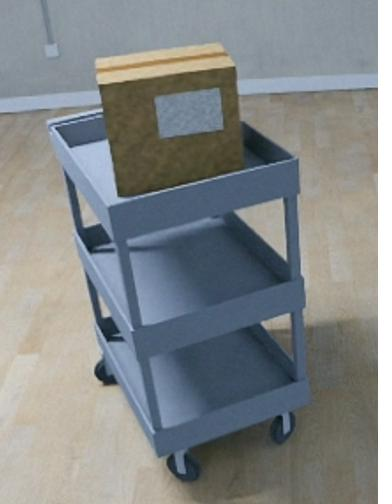

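Request:
move(
  blocking=false,
  r1={"base":{"translate_m":1.0}},
  cameras=[],
)

Request:
wait(
  seconds=6,
  cameras=[],
)

Request:
move(
  blocking=false,
  r1={"joints":{"lift_m":0.64,"wrist_yaw_rad":0.54,"wrist_roll_rad":1.57,"gripper_m":0.141}},
  cameras=[],
)

Request:
wait(
  seconds=4,
  cameras=["r1_wrist_camera","r1_head_camera","r1_head_right_camera"],
)

Scene clock: 294.00 s.
move: r1 moving
r1.base_odometry: x=-2.508 y=+0.245 heading=-2.433
r1.turned_by_wheels: +0.000
r1.turned_by_imu: +0.000
r1.base_tilt: forward=-1.6 right=+1.3
r1.lidar_m: 1.61 1.60 0.70 0.68 0.73 1.06 3.83 0.76 1.01 2.04 2.11 2.75
r1.base_status: translate_m moving
r1.joint_positions: lift_m=+0.750 arm_m=+0.000 wrist_yaw_rad=+3.194 wrist_pitch_rad=+0.002 wrist_roll_rad=+0.000 gripper_m=+0.056
r1.joint_status: not commanded
r1.measured_speeds: translate_m=+0.121 strafe_m=+0.001 rotate_rad=-0.001 lift_m=+0.000 arm_m=+0.000 wrist_yaw_rad=+0.000 wrist_pitch_rad=+0.000 wrist_roll_rad=+0.000
r1.motor_effort: lift_m=+23(24) arm_m=-4(4) wheel_0=+7(9) wheel_1=+5(8) wheel_2=-9(9)
r1.servo_current: wrist_yaw_rad=46(65) wrist_pitch_rad=46(52) wrist_roll_rad=46(52) gripper_m=39(46)
r1.hand_pose: x=-0.1216 y=+0.0722 z=+0.9272 quat_wxyz=(-0.026, -0.001, +0.000, +1.000) (m; r1's base frame)
r1.wrist_depth_mm: - 135 - - - - - / - 121 135 - - - - / - 120 187 - - - - / 111 135 213 - - - - / 137 - - - - - - / 215 - 193 - 188 - - / - 151 - 153 - 1983 -
r2.base_odometry: x=-2.730 y=+1.101 heading=-2.523
r2.turned_by_wheels: +0.000
r2.turned_by_imu: +0.000
r2.base_tilt: forward=-0.6 right=+0.0
r2.lidar_m: 0.60 3.61 1.69 4.81 1.83 1.32 1.26 1.31 1.06 0.98 0.89 0.66
r2.base_status: not commanded
r2.joint_positions: lift_m=+0.920 arm_m=+0.198 wrist_yaw_rad=+0.027 wrist_pitch_rad=+0.001 wrist_roll_rad=+0.000 gripper_m=-0.019
r2.joint_status: not commanded
r2.measured_speeds: all 0
r2.motor_effort: lift_m=+19(19) arm_m=-4(4) wheel_0=+16(17) wheel_1=+3(3) wheel_2=+19(19)
r2.servo_current: wrist_yaw_rad=169(176) wrist_pitch_rad=39(46) wrist_roll_rad=65(65) gripper_m=72(85)
r2.contact_limits: translate_m 0.9
r2.hand_pose: x=+0.6595 y=-0.0797 z=+1.0979 quat_wxyz=(+1.000, +0.000, +0.000, +0.013) (m; r2's base frame)
r2.wrist_depth_mm: - - 251 235 230 221 215 / - - 252 236 231 223 216 / - - 253 236 232 224 217 / - - 254 176 233 224 218 / - - 256 175 236 225 220 / - - 185 168 234 227 221 / - - 260 - 237 226 221
pictures: none
No camera images: "cameras" was empty.

Scene clock: 298.33 s.
earlier move: r1 done
r1.base_odometry: x=-3.243 y=-0.386 heading=-2.433
r1.turned_by_wheels: +0.000
r1.turned_by_imu: +0.000
r1.base_tilt: forward=-1.6 right=+1.3
r1.lidar_m: 0.72 0.70 2.88 2.72 1.01 0.98 1.68 1.74 2.11 1.96 2.03 2.68
r1.base_status: done
r1.joint_positions: lift_m=+0.750 arm_m=+0.000 wrist_yaw_rad=+3.194 wrist_pitch_rad=+0.002 wrist_roll_rad=+0.000 gripper_m=+0.056
r1.joint_status: not commanded
r1.measured_speeds: all 0
r1.motor_effort: lift_m=+24(24) arm_m=-4(4) wheel_0=+3(10) wheel_1=+2(8) wheel_2=+1(10)
r1.servo_current: wrist_yaw_rad=52(65) wrist_pitch_rad=33(52) wrist_roll_rad=59(72) gripper_m=39(52)
r1.hand_pose: x=-0.1216 y=+0.0722 z=+0.9272 quat_wxyz=(-0.026, -0.001, +0.000, +1.000) (m; r1's base frame)
r1.wrist_depth_mm: - 135 1863 - - - - / - 123 146 - - - 917 / - 121 193 - - - 917 / 110 135 203 - - - - / 137 - - - - - - / 216 - 190 - 187 - - / - 140 - 153 - - -
r2.base_odometry: x=-2.730 y=+1.101 heading=-2.523
r2.turned_by_wheels: +0.000
r2.turned_by_imu: +0.001
r2.base_tilt: forward=-0.7 right=+0.0
r2.lidar_m: 0.60 1.42 1.66 4.80 1.84 1.33 1.26 1.32 1.03 0.98 0.93 0.69
r2.base_status: not commanded
r2.joint_positions: lift_m=+0.920 arm_m=+0.198 wrist_yaw_rad=+0.027 wrist_pitch_rad=+0.001 wrist_roll_rad=+0.000 gripper_m=-0.019
r2.joint_status: not commanded
r2.measured_speeds: all 0
r2.on_its_own: wrist_yaw_rad is at rest, and its servo_current (176 mA) is outside its rest range (0 to 104 mA)
r2.motor_effort: lift_m=+19(19) arm_m=-3(4) wheel_0=+16(17) wheel_1=+3(3) wheel_2=+19(19)
r2.servo_current: wrist_yaw_rad=176(182) wrist_pitch_rad=39(46) wrist_roll_rad=39(65) gripper_m=78(91)
r2.contact_limits: translate_m 0.9
r2.hand_pose: x=+0.6595 y=-0.0797 z=+1.0979 quat_wxyz=(+1.000, +0.000, +0.000, +0.013) (m; r2's base frame)
r2.wrist_depth_mm: - - 250 236 229 220 215 / - - 252 236 232 223 216 / - - 253 237 233 224 217 / - - 255 177 234 226 219 / 1060 - 257 175 236 226 220 / - - 185 167 233 226 220 / - - 259 - 237 227 222
wait: 4.33 of 6 s (r1 has come to rest)
pictures: none
No camera images: "cameras" was empty.

Scene clock: 298.83 s.
move: r1 moving
r1.base_odometry: x=-3.243 y=-0.386 heading=-2.433
r1.turned_by_wheels: +0.000
r1.turned_by_imu: +0.000
r1.base_tilt: forward=-1.6 right=+1.2
r1.lidar_m: 0.76 0.71 2.87 2.71 1.02 1.02 1.68 1.73 2.12 1.98 2.05 2.70
r1.base_status: not commanded
r1.joint_positions: lift_m=+0.712 arm_m=+0.000 wrist_yaw_rad=+2.607 wrist_pitch_rad=+0.002 wrist_roll_rad=+0.582 gripper_m=+0.075
r1.joint_status: lift_m moving; wrist_yaw_rad moving; wrist_roll_rad moving; gripper_m moving
r1.measured_speeds: translate_m=+0.000 strafe_m=+0.000 rotate_rad=+0.000 lift_m=-0.146 arm_m=+0.000 wrist_yaw_rad=-1.816 wrist_pitch_rad=+0.000 wrist_roll_rad=+1.820
r1.motor_effort: lift_m=+11(23) arm_m=-4(4) wheel_0=+3(3) wheel_1=+2(2) wheel_2=+1(1)
r1.servo_current: wrist_yaw_rad=91(111) wrist_pitch_rad=33(52) wrist_roll_rad=78(104) gripper_m=78(78)
r1.hand_pose: x=-0.0328 y=+0.2221 z=+0.8901 quat_wxyz=(+0.253, +0.075, +0.277, +0.924) (m; r1's base frame)
r1.wrist_depth_mm: - 1921 - - - - - / - - - 1160 - - - / - - - 1098 - - - / - - - - - - - / - - - - - - 1499 / - - 194 - 186 1808 1366 / - - - 142 - 1464 1308
r2.base_odometry: x=-2.730 y=+1.101 heading=-2.523
r2.turned_by_wheels: +0.000
r2.turned_by_imu: +0.000
r2.base_tilt: forward=-0.7 right=+0.0
r2.lidar_m: 0.61 1.39 1.66 4.81 1.86 1.30 1.26 1.33 1.03 0.99 0.85 0.68
r2.base_status: not commanded
r2.joint_positions: lift_m=+0.920 arm_m=+0.198 wrist_yaw_rad=+0.027 wrist_pitch_rad=+0.001 wrist_roll_rad=+0.000 gripper_m=-0.019
r2.joint_status: not commanded
r2.measured_speeds: all 0
r2.motor_effort: lift_m=+19(19) arm_m=-4(4) wheel_0=+16(17) wheel_1=+3(3) wheel_2=+19(19)
r2.servo_current: wrist_yaw_rad=163(176) wrist_pitch_rad=39(46) wrist_roll_rad=46(52) gripper_m=78(85)
r2.contact_limits: translate_m 0.9
r2.hand_pose: x=+0.6595 y=-0.0797 z=+1.0979 quat_wxyz=(+1.000, +0.000, +0.000, +0.013) (m; r2's base frame)
r2.wrist_depth_mm: - - 250 236 230 220 215 / - - 252 236 232 223 216 / - - 252 237 233 224 217 / - - 254 177 233 225 218 / 1118 - 256 175 236 225 220 / - - 184 168 233 227 220 / - - 260 - 237 226 222
pictures: none
No camera images: "cameras" was empty.

Scene clock: 300.43 s.
earlier move: r1 done
r1.base_odometry: x=-3.243 y=-0.386 heading=-2.433
r1.turned_by_wheels: +0.000
r1.turned_by_imu: +0.000
r1.base_tilt: forward=-1.6 right=+1.3
r1.lidar_m: 0.76 0.70 2.89 2.72 1.01 1.03 1.68 1.74 2.11 1.99 2.03 2.68
r1.base_status: not commanded
r1.joint_positions: lift_m=+0.640 arm_m=+0.000 wrist_yaw_rad=+0.543 wrist_pitch_rad=+0.002 wrist_roll_rad=+1.568 gripper_m=+0.141
r1.joint_status: all done
r1.measured_speeds: all 0
r1.motor_effort: lift_m=+12(23) arm_m=-4(4) wheel_0=+3(4) wheel_1=+1(2) wheel_2=+1(2)
r1.servo_current: wrist_yaw_rad=46(111) wrist_pitch_rad=33(52) wrist_roll_rad=59(117) gripper_m=46(124)
r1.hand_pose: x=+0.4630 y=+0.0741 z=+0.8181 quat_wxyz=(+0.682, +0.680, +0.190, +0.189) (m; r1's base frame)
r1.wrist_depth_mm: - - - - - 1661 1160 / - - - - - 1661 1160 / - - - 530 - 1576 1078 / - - 661 521 - - - / - - 661 521 - - - / - 209 683 525 211 194 - / - - - 143 - - -
r2.base_odometry: x=-2.730 y=+1.101 heading=-2.523
r2.turned_by_wheels: +0.000
r2.turned_by_imu: +0.000
r2.base_tilt: forward=-0.6 right=+0.0
r2.lidar_m: 0.60 1.43 1.66 4.82 1.84 1.31 1.24 1.29 1.02 0.99 0.90 0.68
r2.base_status: not commanded
r2.joint_positions: lift_m=+0.920 arm_m=+0.198 wrist_yaw_rad=+0.027 wrist_pitch_rad=+0.001 wrist_roll_rad=+0.000 gripper_m=-0.019
r2.joint_status: not commanded
r2.measured_speeds: all 0
r2.on_its_own: wrist_yaw_rad is at rest, and its servo_current (169 mA) is outside its rest range (0 to 104 mA)
r2.motor_effort: lift_m=+19(19) arm_m=-3(4) wheel_0=+16(17) wheel_1=+2(3) wheel_2=+19(19)
r2.servo_current: wrist_yaw_rad=169(182) wrist_pitch_rad=46(46) wrist_roll_rad=65(65) gripper_m=72(85)
r2.contact_limits: translate_m 0.9
r2.hand_pose: x=+0.6595 y=-0.0797 z=+1.0979 quat_wxyz=(+1.000, +0.000, +0.000, +0.013) (m; r2's base frame)
r2.wrist_depth_mm: - - 250 235 229 221 215 / - - 252 236 231 223 216 / - - 253 237 232 225 217 / - - 256 177 234 225 218 / - - 257 174 236 226 220 / - - 184 168 234 227 220 / - - 260 - 236 226 222
wait: 1.60 of 4 s (r1 has come to rest)
pictures: r1_head_camera, r1_head_right_camera, r1_wrist_camera
Images, in order (width x height): r1_head_camera 420x560, r1_head_right_camera 420x672, r1_wrist_camera 616x392.

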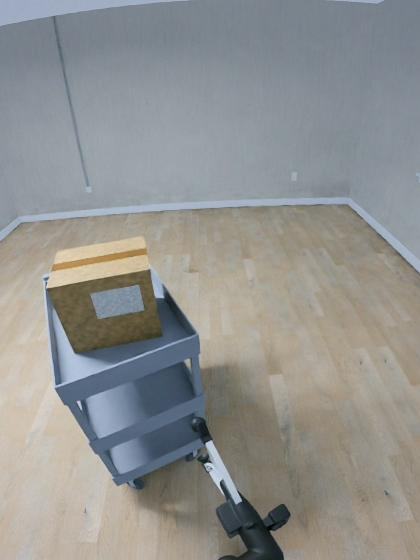

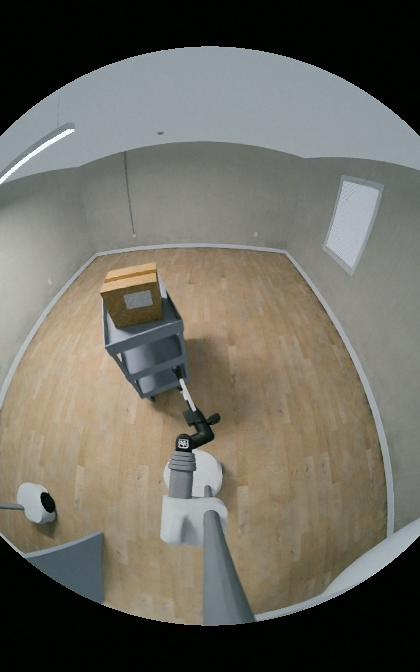

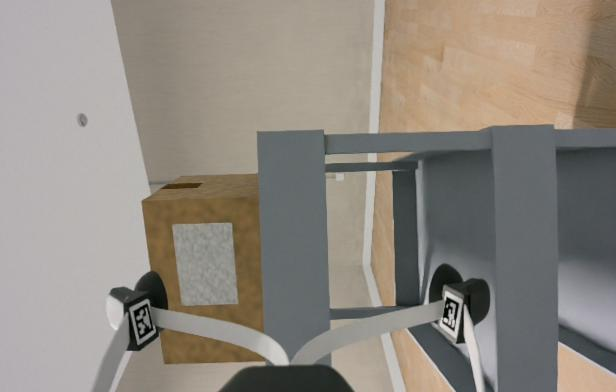

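Request:
move(
  blocking=false,
  r1={"base":{"translate_m":0.18,"strafe_m":0.15},"joints":{"lift_m":0.664}},
  cameras=[],
)

Request:
wait(
  seconds=4,
  cameras=["r1_wrist_camera"],
)

Scene clock: 308.13 s.
move: r1 moving
r1.base_odometry: x=-3.249 y=-0.419 heading=-2.433
r1.turned_by_wheels: +0.000
r1.turned_by_imu: +0.000
r1.base_tilt: forward=-1.6 right=+1.3
r1.lidar_m: 0.69 0.67 2.87 2.70 1.15 1.02 1.72 1.76 2.15 2.01 2.07 2.69
r1.base_status: translate_m moving; strafe_m moving
r1.joint_positions: lift_m=+0.663 arm_m=+0.000 wrist_yaw_rad=+0.542 wrist_pitch_rad=+0.002 wrist_roll_rad=+1.568 gripper_m=+0.141
r1.joint_status: lift_m moving
r1.measured_speeds: translate_m=+0.098 strafe_m=+0.083 rotate_rad=-0.004 lift_m=+0.024 arm_m=+0.000 wrist_yaw_rad=+0.000 wrist_pitch_rad=+0.000 wrist_roll_rad=+0.000
r1.motor_effort: lift_m=+25(25) arm_m=-3(4) wheel_0=-5(5) wheel_1=+7(9) wheel_2=-7(7)
r1.servo_current: wrist_yaw_rad=59(59) wrist_pitch_rad=46(46) wrist_roll_rad=46(59) gripper_m=46(52)
r1.hand_pose: x=+0.4630 y=+0.0740 z=+0.8406 quat_wxyz=(+0.682, +0.680, +0.190, +0.189) (m; r1's base frame)
r1.wrist_depth_mm: - - - - - 1661 1182 / - - - - - 1708 1205 / - - - 492 842 508 - / - - 615 484 - - - / - - 640 496 - - - / - 209 640 492 210 194 - / - - 676 143 - - -
r2.base_odometry: x=-2.730 y=+1.101 heading=-2.523
r2.turned_by_wheels: +0.000
r2.turned_by_imu: +0.000
r2.base_tilt: forward=-0.6 right=+0.1
r2.lidar_m: 0.59 1.42 1.68 4.81 1.85 1.32 1.24 1.32 1.03 1.00 0.90 0.70
r2.base_status: not commanded
r2.joint_positions: lift_m=+0.920 arm_m=+0.198 wrist_yaw_rad=+0.027 wrist_pitch_rad=+0.001 wrist_roll_rad=+0.000 gripper_m=-0.019
r2.joint_status: not commanded
r2.measured_speeds: all 0
r2.motor_effort: lift_m=+19(19) arm_m=-3(4) wheel_0=+16(17) wheel_1=+3(3) wheel_2=+19(19)
r2.servo_current: wrist_yaw_rad=176(182) wrist_pitch_rad=46(46) wrist_roll_rad=39(59) gripper_m=91(91)
r2.contact_limits: translate_m 0.9
r2.hand_pose: x=+0.6595 y=-0.0797 z=+1.0979 quat_wxyz=(+1.000, +0.000, +0.000, +0.013) (m; r2's base frame)
r2.wrist_depth_mm: - - 250 235 229 220 215 / - - 252 236 231 222 216 / - - 253 237 232 224 217 / - - 254 176 234 225 219 / - - 256 174 236 226 220 / - - 185 168 233 228 221 / - - 262 - 236 227 222
pictures: none
No camera images: "cameras" was empty.

Scene clock: 309.80 s.
earlier move: r1 done
r1.base_odometry: x=-3.283 y=-0.617 heading=-2.433
r1.turned_by_wheels: +0.000
r1.turned_by_imu: +0.001
r1.base_tilt: forward=-1.6 right=+1.3
r1.lidar_m: 0.49 0.48 2.74 2.59 1.26 1.04 1.92 1.96 2.27 2.13 2.20 2.89
r1.base_status: done
r1.joint_positions: lift_m=+0.664 arm_m=+0.000 wrist_yaw_rad=+0.542 wrist_pitch_rad=+0.002 wrist_roll_rad=+1.568 gripper_m=+0.141
r1.joint_status: all done
r1.measured_speeds: all 0
r1.motor_effort: lift_m=+24(26) arm_m=-3(4) wheel_0=-2(7) wheel_1=+2(12) wheel_2=-1(9)
r1.servo_current: wrist_yaw_rad=52(65) wrist_pitch_rad=46(52) wrist_roll_rad=52(59) gripper_m=46(52)
r1.hand_pose: x=+0.4630 y=+0.0740 z=+0.8412 quat_wxyz=(+0.682, +0.680, +0.190, +0.189) (m; r1's base frame)
r1.wrist_depth_mm: - - - 282 290 291 291 / - - - 283 - 1708 - / - 439 410 286 891 - - / - 415 413 287 891 891 - / - 433 433 291 - 891 - / - 210 449 293 211 194 - / - 477 473 143 - - -
r2.base_odometry: x=-2.730 y=+1.101 heading=-2.523
r2.turned_by_wheels: +0.000
r2.turned_by_imu: +0.000
r2.base_tilt: forward=-0.7 right=+0.0
r2.lidar_m: 0.60 1.40 1.65 4.81 1.85 1.32 1.25 1.32 1.04 0.97 0.91 0.69
r2.base_status: not commanded
r2.joint_positions: lift_m=+0.920 arm_m=+0.198 wrist_yaw_rad=+0.027 wrist_pitch_rad=+0.001 wrist_roll_rad=+0.000 gripper_m=-0.019
r2.joint_status: not commanded
r2.measured_speeds: all 0
r2.on_its_own: wrist_yaw_rad is at rest, and its servo_current (163 mA) is outside its rest range (0 to 104 mA)
r2.motor_effort: lift_m=+19(19) arm_m=-4(4) wheel_0=+16(17) wheel_1=+3(3) wheel_2=+18(19)
r2.servo_current: wrist_yaw_rad=163(182) wrist_pitch_rad=39(46) wrist_roll_rad=39(59) gripper_m=78(91)
r2.contact_limits: translate_m 0.9
r2.hand_pose: x=+0.6595 y=-0.0797 z=+1.0979 quat_wxyz=(+1.000, +0.000, +0.000, +0.013) (m; r2's base frame)
r2.wrist_depth_mm: - - 249 235 229 220 215 / - - 251 236 230 224 216 / - - 252 236 233 224 217 / - - 255 178 235 225 219 / 1060 - 257 175 236 226 220 / - - 184 167 233 227 220 / - - 260 - 237 226 222
wait: 1.67 of 4 s (r1 has come to rest)
pictures: r1_wrist_camera
Images, in order (width x height): r1_wrist_camera 616x392.

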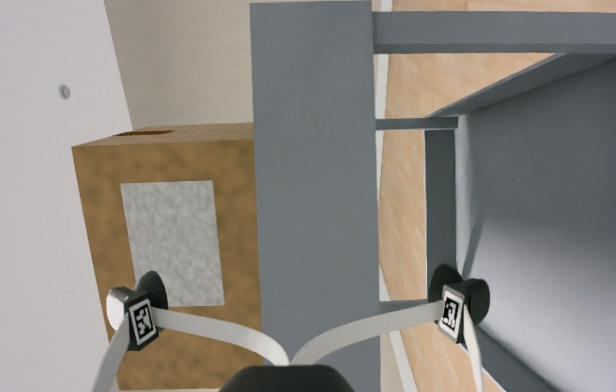

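Request:
move(
  blocking=false,
  r1={"base":{"translate_m":0.11,"strafe_m":0.066},"joints":{"lift_m":0.653},"pace":"slow"},
  cameras=[],
)

Request:
wait(
  seconds=4,
  cameras=["r1_wrist_camera"],
)

Scene clock: 315.27 s.
move: r1 moving
r1.base_odometry: x=-3.287 y=-0.630 heading=-2.433
r1.turned_by_wheels: +0.000
r1.turned_by_imu: +0.000
r1.base_tilt: forward=-1.6 right=+1.3
r1.lidar_m: 0.48 0.46 2.73 2.59 1.30 1.09 1.90 1.97 2.28 2.12 2.18 2.88
r1.base_status: translate_m moving; strafe_m moving
r1.joint_positions: lift_m=+0.653 arm_m=+0.000 wrist_yaw_rad=+0.542 wrist_pitch_rad=+0.002 wrist_roll_rad=+1.568 gripper_m=+0.141
r1.joint_status: lift_m moving
r1.measured_speeds: translate_m=+0.047 strafe_m=+0.028 rotate_rad=+0.000 lift_m=+0.000 arm_m=+0.000 wrist_yaw_rad=+0.000 wrist_pitch_rad=+0.000 wrist_roll_rad=+0.000
r1.motor_effort: lift_m=+13(25) arm_m=-4(4) wheel_0=-3(4) wheel_1=+5(7) wheel_2=-5(6)
r1.servo_current: wrist_yaw_rad=33(59) wrist_pitch_rad=33(52) wrist_roll_rad=46(78) gripper_m=46(46)
r1.hand_pose: x=+0.4630 y=+0.0740 z=+0.8311 quat_wxyz=(+0.682, +0.680, +0.190, +0.189) (m; r1's base frame)
r1.wrist_depth_mm: - - - 271 278 279 283 / - - - 273 - 1808 - / - 415 397 274 - - - / - 407 404 276 - 878 - / - 421 418 279 - 866 - / - 211 433 281 209 194 - / - 459 462 142 - - -
r2.base_odometry: x=-2.730 y=+1.101 heading=-2.523
r2.turned_by_wheels: +0.000
r2.turned_by_imu: +0.000
r2.base_tilt: forward=-0.6 right=+0.0
r2.lidar_m: 0.60 1.37 1.66 4.80 1.85 1.32 1.25 1.29 1.03 0.97 0.91 0.68
r2.base_status: not commanded
r2.joint_positions: lift_m=+0.920 arm_m=+0.198 wrist_yaw_rad=+0.027 wrist_pitch_rad=+0.001 wrist_roll_rad=+0.000 gripper_m=-0.019
r2.joint_status: not commanded
r2.measured_speeds: all 0
r2.motor_effort: lift_m=+19(19) arm_m=-3(4) wheel_0=+16(17) wheel_1=+3(3) wheel_2=+19(19)
r2.servo_current: wrist_yaw_rad=156(182) wrist_pitch_rad=46(46) wrist_roll_rad=39(59) gripper_m=85(85)
r2.contact_limits: translate_m 0.9
r2.hand_pose: x=+0.6595 y=-0.0797 z=+1.0979 quat_wxyz=(+1.000, +0.000, +0.000, +0.013) (m; r2's base frame)
r2.wrist_depth_mm: - - 250 236 230 221 214 / - - 251 236 231 223 216 / - - 253 236 232 224 218 / - - 254 177 234 226 220 / - - 256 175 236 226 220 / - - 184 168 233 228 220 / - - 262 - 236 226 222
pictures: none
No camera images: "cameras" was empty.

Scene clock: 317.20 s.
earlier move: r1 done
r1.base_odometry: x=-3.323 y=-0.738 heading=-2.433
r1.turned_by_wheels: +0.000
r1.turned_by_imu: +0.000
r1.base_tilt: forward=-1.6 right=+1.3
r1.lidar_m: 0.36 0.35 2.69 2.53 1.41 1.11 2.05 2.08 2.31 2.18 2.22 2.96
r1.base_status: done
r1.joint_positions: lift_m=+0.653 arm_m=+0.000 wrist_yaw_rad=+0.541 wrist_pitch_rad=+0.002 wrist_roll_rad=+1.568 gripper_m=+0.141
r1.joint_status: all done
r1.measured_speeds: all 0
r1.motor_effort: lift_m=+12(25) arm_m=+2(4) wheel_0=-4(6) wheel_1=+3(7) wheel_2=-5(7)
r1.servo_current: wrist_yaw_rad=52(65) wrist_pitch_rad=39(52) wrist_roll_rad=39(78) gripper_m=46(52)
r1.hand_pose: x=+0.4631 y=+0.0735 z=+0.8311 quat_wxyz=(+0.683, +0.680, +0.189, +0.188) (m; r1's base frame)
r1.wrist_depth_mm: - - 169 170 171 1618 1182 / - - 169 170 170 1756 - / - 340 169 170 170 778 - / 296 296 169 170 170 768 - / 303 303 169 169 171 741 - / 314 209 170 170 171 190 - / 322 325 169 144 171 - -
r2.base_odometry: x=-2.730 y=+1.101 heading=-2.523
r2.turned_by_wheels: +0.000
r2.turned_by_imu: +0.000
r2.base_tilt: forward=-0.7 right=+0.0
r2.lidar_m: 0.62 1.40 1.52 4.81 1.84 1.33 1.25 1.33 1.06 0.99 0.91 0.69
r2.base_status: not commanded
r2.joint_positions: lift_m=+0.920 arm_m=+0.198 wrist_yaw_rad=+0.027 wrist_pitch_rad=+0.001 wrist_roll_rad=+0.000 gripper_m=-0.019
r2.joint_status: not commanded
r2.measured_speeds: all 0
r2.on_its_own: wrist_yaw_rad is at rest, and its servo_current (163 mA) is outside its rest range (0 to 104 mA)
r2.motor_effort: lift_m=+19(19) arm_m=-3(4) wheel_0=+16(17) wheel_1=+3(3) wheel_2=+19(19)
r2.servo_current: wrist_yaw_rad=163(182) wrist_pitch_rad=39(52) wrist_roll_rad=39(59) gripper_m=85(91)
r2.contact_limits: translate_m 0.9
r2.hand_pose: x=+0.6595 y=-0.0797 z=+1.0979 quat_wxyz=(+1.000, +0.000, +0.000, +0.013) (m; r2's base frame)
r2.wrist_depth_mm: - - 251 234 230 222 215 / - - 253 236 231 223 216 / - - 253 238 233 224 217 / - - 254 177 234 225 219 / - - 256 175 236 226 220 / - - 185 168 233 227 220 / - - 260 - 237 225 223
wait: 1.93 of 4 s (r1 has come to rest)
pictures: r1_wrist_camera
Images, in order (width x height): r1_wrist_camera 616x392.

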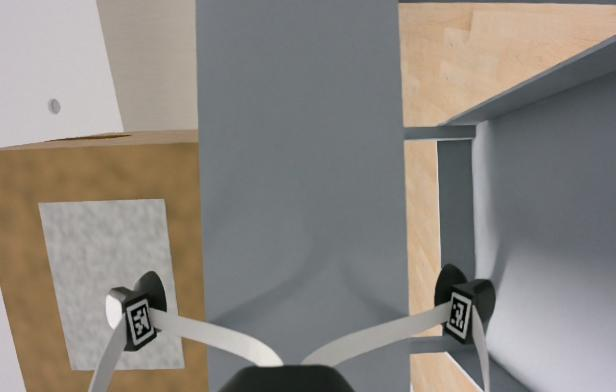

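Request:
move(
  blocking=false,
  r1={"joints":{"gripper_m":0.0}},
  cameras=[],
)

Request:
wait(
  seconds=2,
  cameras=["r1_wrist_camera"],
)

Scene clock: 322.07 s.
move: r1 moving
r1.base_odometry: x=-3.323 y=-0.738 heading=-2.433
r1.turned_by_wheels: +0.000
r1.turned_by_imu: +0.000
r1.base_tilt: forward=-1.5 right=+1.3
r1.lidar_m: 0.38 0.34 2.70 2.53 1.41 1.11 2.03 2.06 2.33 2.19 2.25 2.96
r1.base_status: not commanded
r1.joint_positions: lift_m=+0.653 arm_m=+0.000 wrist_yaw_rad=+0.541 wrist_pitch_rad=+0.002 wrist_roll_rad=+1.568 gripper_m=+0.130
r1.joint_status: gripper_m moving
r1.measured_speeds: all 0
r1.motor_effort: lift_m=+12(12) arm_m=+4(4) wheel_0=-4(5) wheel_1=+3(3) wheel_2=-5(5)
r1.servo_current: wrist_yaw_rad=46(59) wrist_pitch_rad=39(52) wrist_roll_rad=46(65) gripper_m=91(91)
r1.hand_pose: x=+0.4631 y=+0.0735 z=+0.8311 quat_wxyz=(+0.683, +0.680, +0.189, +0.188) (m; r1's base frame)
r1.wrist_depth_mm: - - 168 169 170 1618 1160 / - - 169 170 170 1808 - / - 340 170 170 170 778 - / 293 296 169 170 171 778 - / 303 306 170 170 170 732 - / 312 209 169 170 171 190 - / 324 327 325 144 171 - -
r2.base_odometry: x=-2.730 y=+1.101 heading=-2.523
r2.turned_by_wheels: +0.000
r2.turned_by_imu: +0.000
r2.base_tilt: forward=-0.6 right=+0.0
r2.lidar_m: 0.59 1.39 1.51 4.82 1.82 1.33 1.25 1.31 1.05 0.99 0.93 0.68
r2.base_status: not commanded
r2.joint_positions: lift_m=+0.920 arm_m=+0.198 wrist_yaw_rad=+0.027 wrist_pitch_rad=+0.001 wrist_roll_rad=+0.000 gripper_m=-0.019
r2.joint_status: not commanded
r2.measured_speeds: all 0
r2.motor_effort: lift_m=+19(19) arm_m=-4(4) wheel_0=+16(17) wheel_1=+3(3) wheel_2=+19(19)
r2.servo_current: wrist_yaw_rad=176(182) wrist_pitch_rad=33(39) wrist_roll_rad=59(59) gripper_m=72(85)
r2.contact_limits: translate_m 0.9
r2.hand_pose: x=+0.6595 y=-0.0797 z=+1.0979 quat_wxyz=(+1.000, +0.000, +0.000, +0.013) (m; r2's base frame)
r2.wrist_depth_mm: - - 250 235 229 220 216 / - - 252 236 230 222 215 / - - 253 237 233 224 218 / - - 255 177 234 225 218 / - - 256 174 236 226 220 / - - 184 168 233 227 221 / - - 259 - 237 226 223
pictures: none
No camera images: "cameras" was empty.

Scene clock: 323.90 s.
earlier move: r1 done
r1.base_odometry: x=-3.323 y=-0.739 heading=-2.433
r1.turned_by_wheels: +0.000
r1.turned_by_imu: +0.000
r1.base_tilt: forward=-1.6 right=+1.3
r1.lidar_m: 0.38 0.34 2.68 2.52 1.42 1.13 2.04 2.04 2.34 2.18 2.21 2.99
r1.base_status: not commanded
r1.joint_positions: lift_m=+0.653 arm_m=+0.000 wrist_yaw_rad=+0.541 wrist_pitch_rad=+0.009 wrist_roll_rad=+1.568 gripper_m=+0.001
r1.joint_status: all done
r1.measured_speeds: all 0
r1.motor_effort: lift_m=+16(16) arm_m=-4(4) wheel_0=-3(5) wheel_1=+1(3) wheel_2=+2(5)
r1.servo_current: wrist_yaw_rad=59(65) wrist_pitch_rad=59(59) wrist_roll_rad=59(65) gripper_m=111(273)
r1.hand_pose: x=+0.4632 y=+0.0735 z=+0.8288 quat_wxyz=(+0.683, +0.680, +0.192, +0.186) (m; r1's base frame)
r1.wrist_depth_mm: - - 157 159 160 1576 1138 / - - 158 159 160 1708 - / 279 281 158 160 161 - - / 282 283 160 160 162 788 - / 293 296 160 161 163 778 - / 306 304 161 162 164 169 - / 315 171 162 163 164 166 -
r2.base_odometry: x=-2.730 y=+1.101 heading=-2.523
r2.turned_by_wheels: +0.000
r2.turned_by_imu: +0.000
r2.base_tilt: forward=-0.6 right=+0.0
r2.lidar_m: 0.58 1.40 1.55 4.80 1.84 1.32 1.24 1.32 1.04 0.97 0.93 0.68
r2.base_status: not commanded
r2.joint_positions: lift_m=+0.920 arm_m=+0.198 wrist_yaw_rad=+0.027 wrist_pitch_rad=+0.001 wrist_roll_rad=+0.000 gripper_m=-0.019
r2.joint_status: not commanded
r2.measured_speeds: all 0
r2.on_its_own: wrist_yaw_rad is at rest, and its servo_current (176 mA) is outside its rest range (0 to 104 mA)
r2.motor_effort: lift_m=+19(19) arm_m=-4(4) wheel_0=+16(17) wheel_1=+3(3) wheel_2=+19(19)
r2.servo_current: wrist_yaw_rad=176(182) wrist_pitch_rad=39(46) wrist_roll_rad=46(59) gripper_m=78(85)
r2.contact_limits: translate_m 0.9
r2.hand_pose: x=+0.6595 y=-0.0797 z=+1.0979 quat_wxyz=(+1.000, +0.000, +0.000, +0.013) (m; r2's base frame)
r2.wrist_depth_mm: - - 249 234 229 221 214 / - - 252 236 232 224 216 / - - 252 238 234 224 216 / - - 254 177 234 224 218 / - - 256 175 235 225 220 / - - 185 167 233 228 220 / - - 260 - 236 226 223
wait: 1.83 of 2 s (r1 has come to rest)
pictures: r1_wrist_camera
Images, in order (width x height): r1_wrist_camera 616x392.

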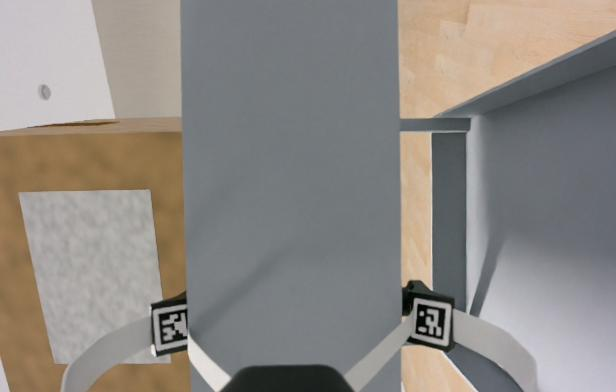

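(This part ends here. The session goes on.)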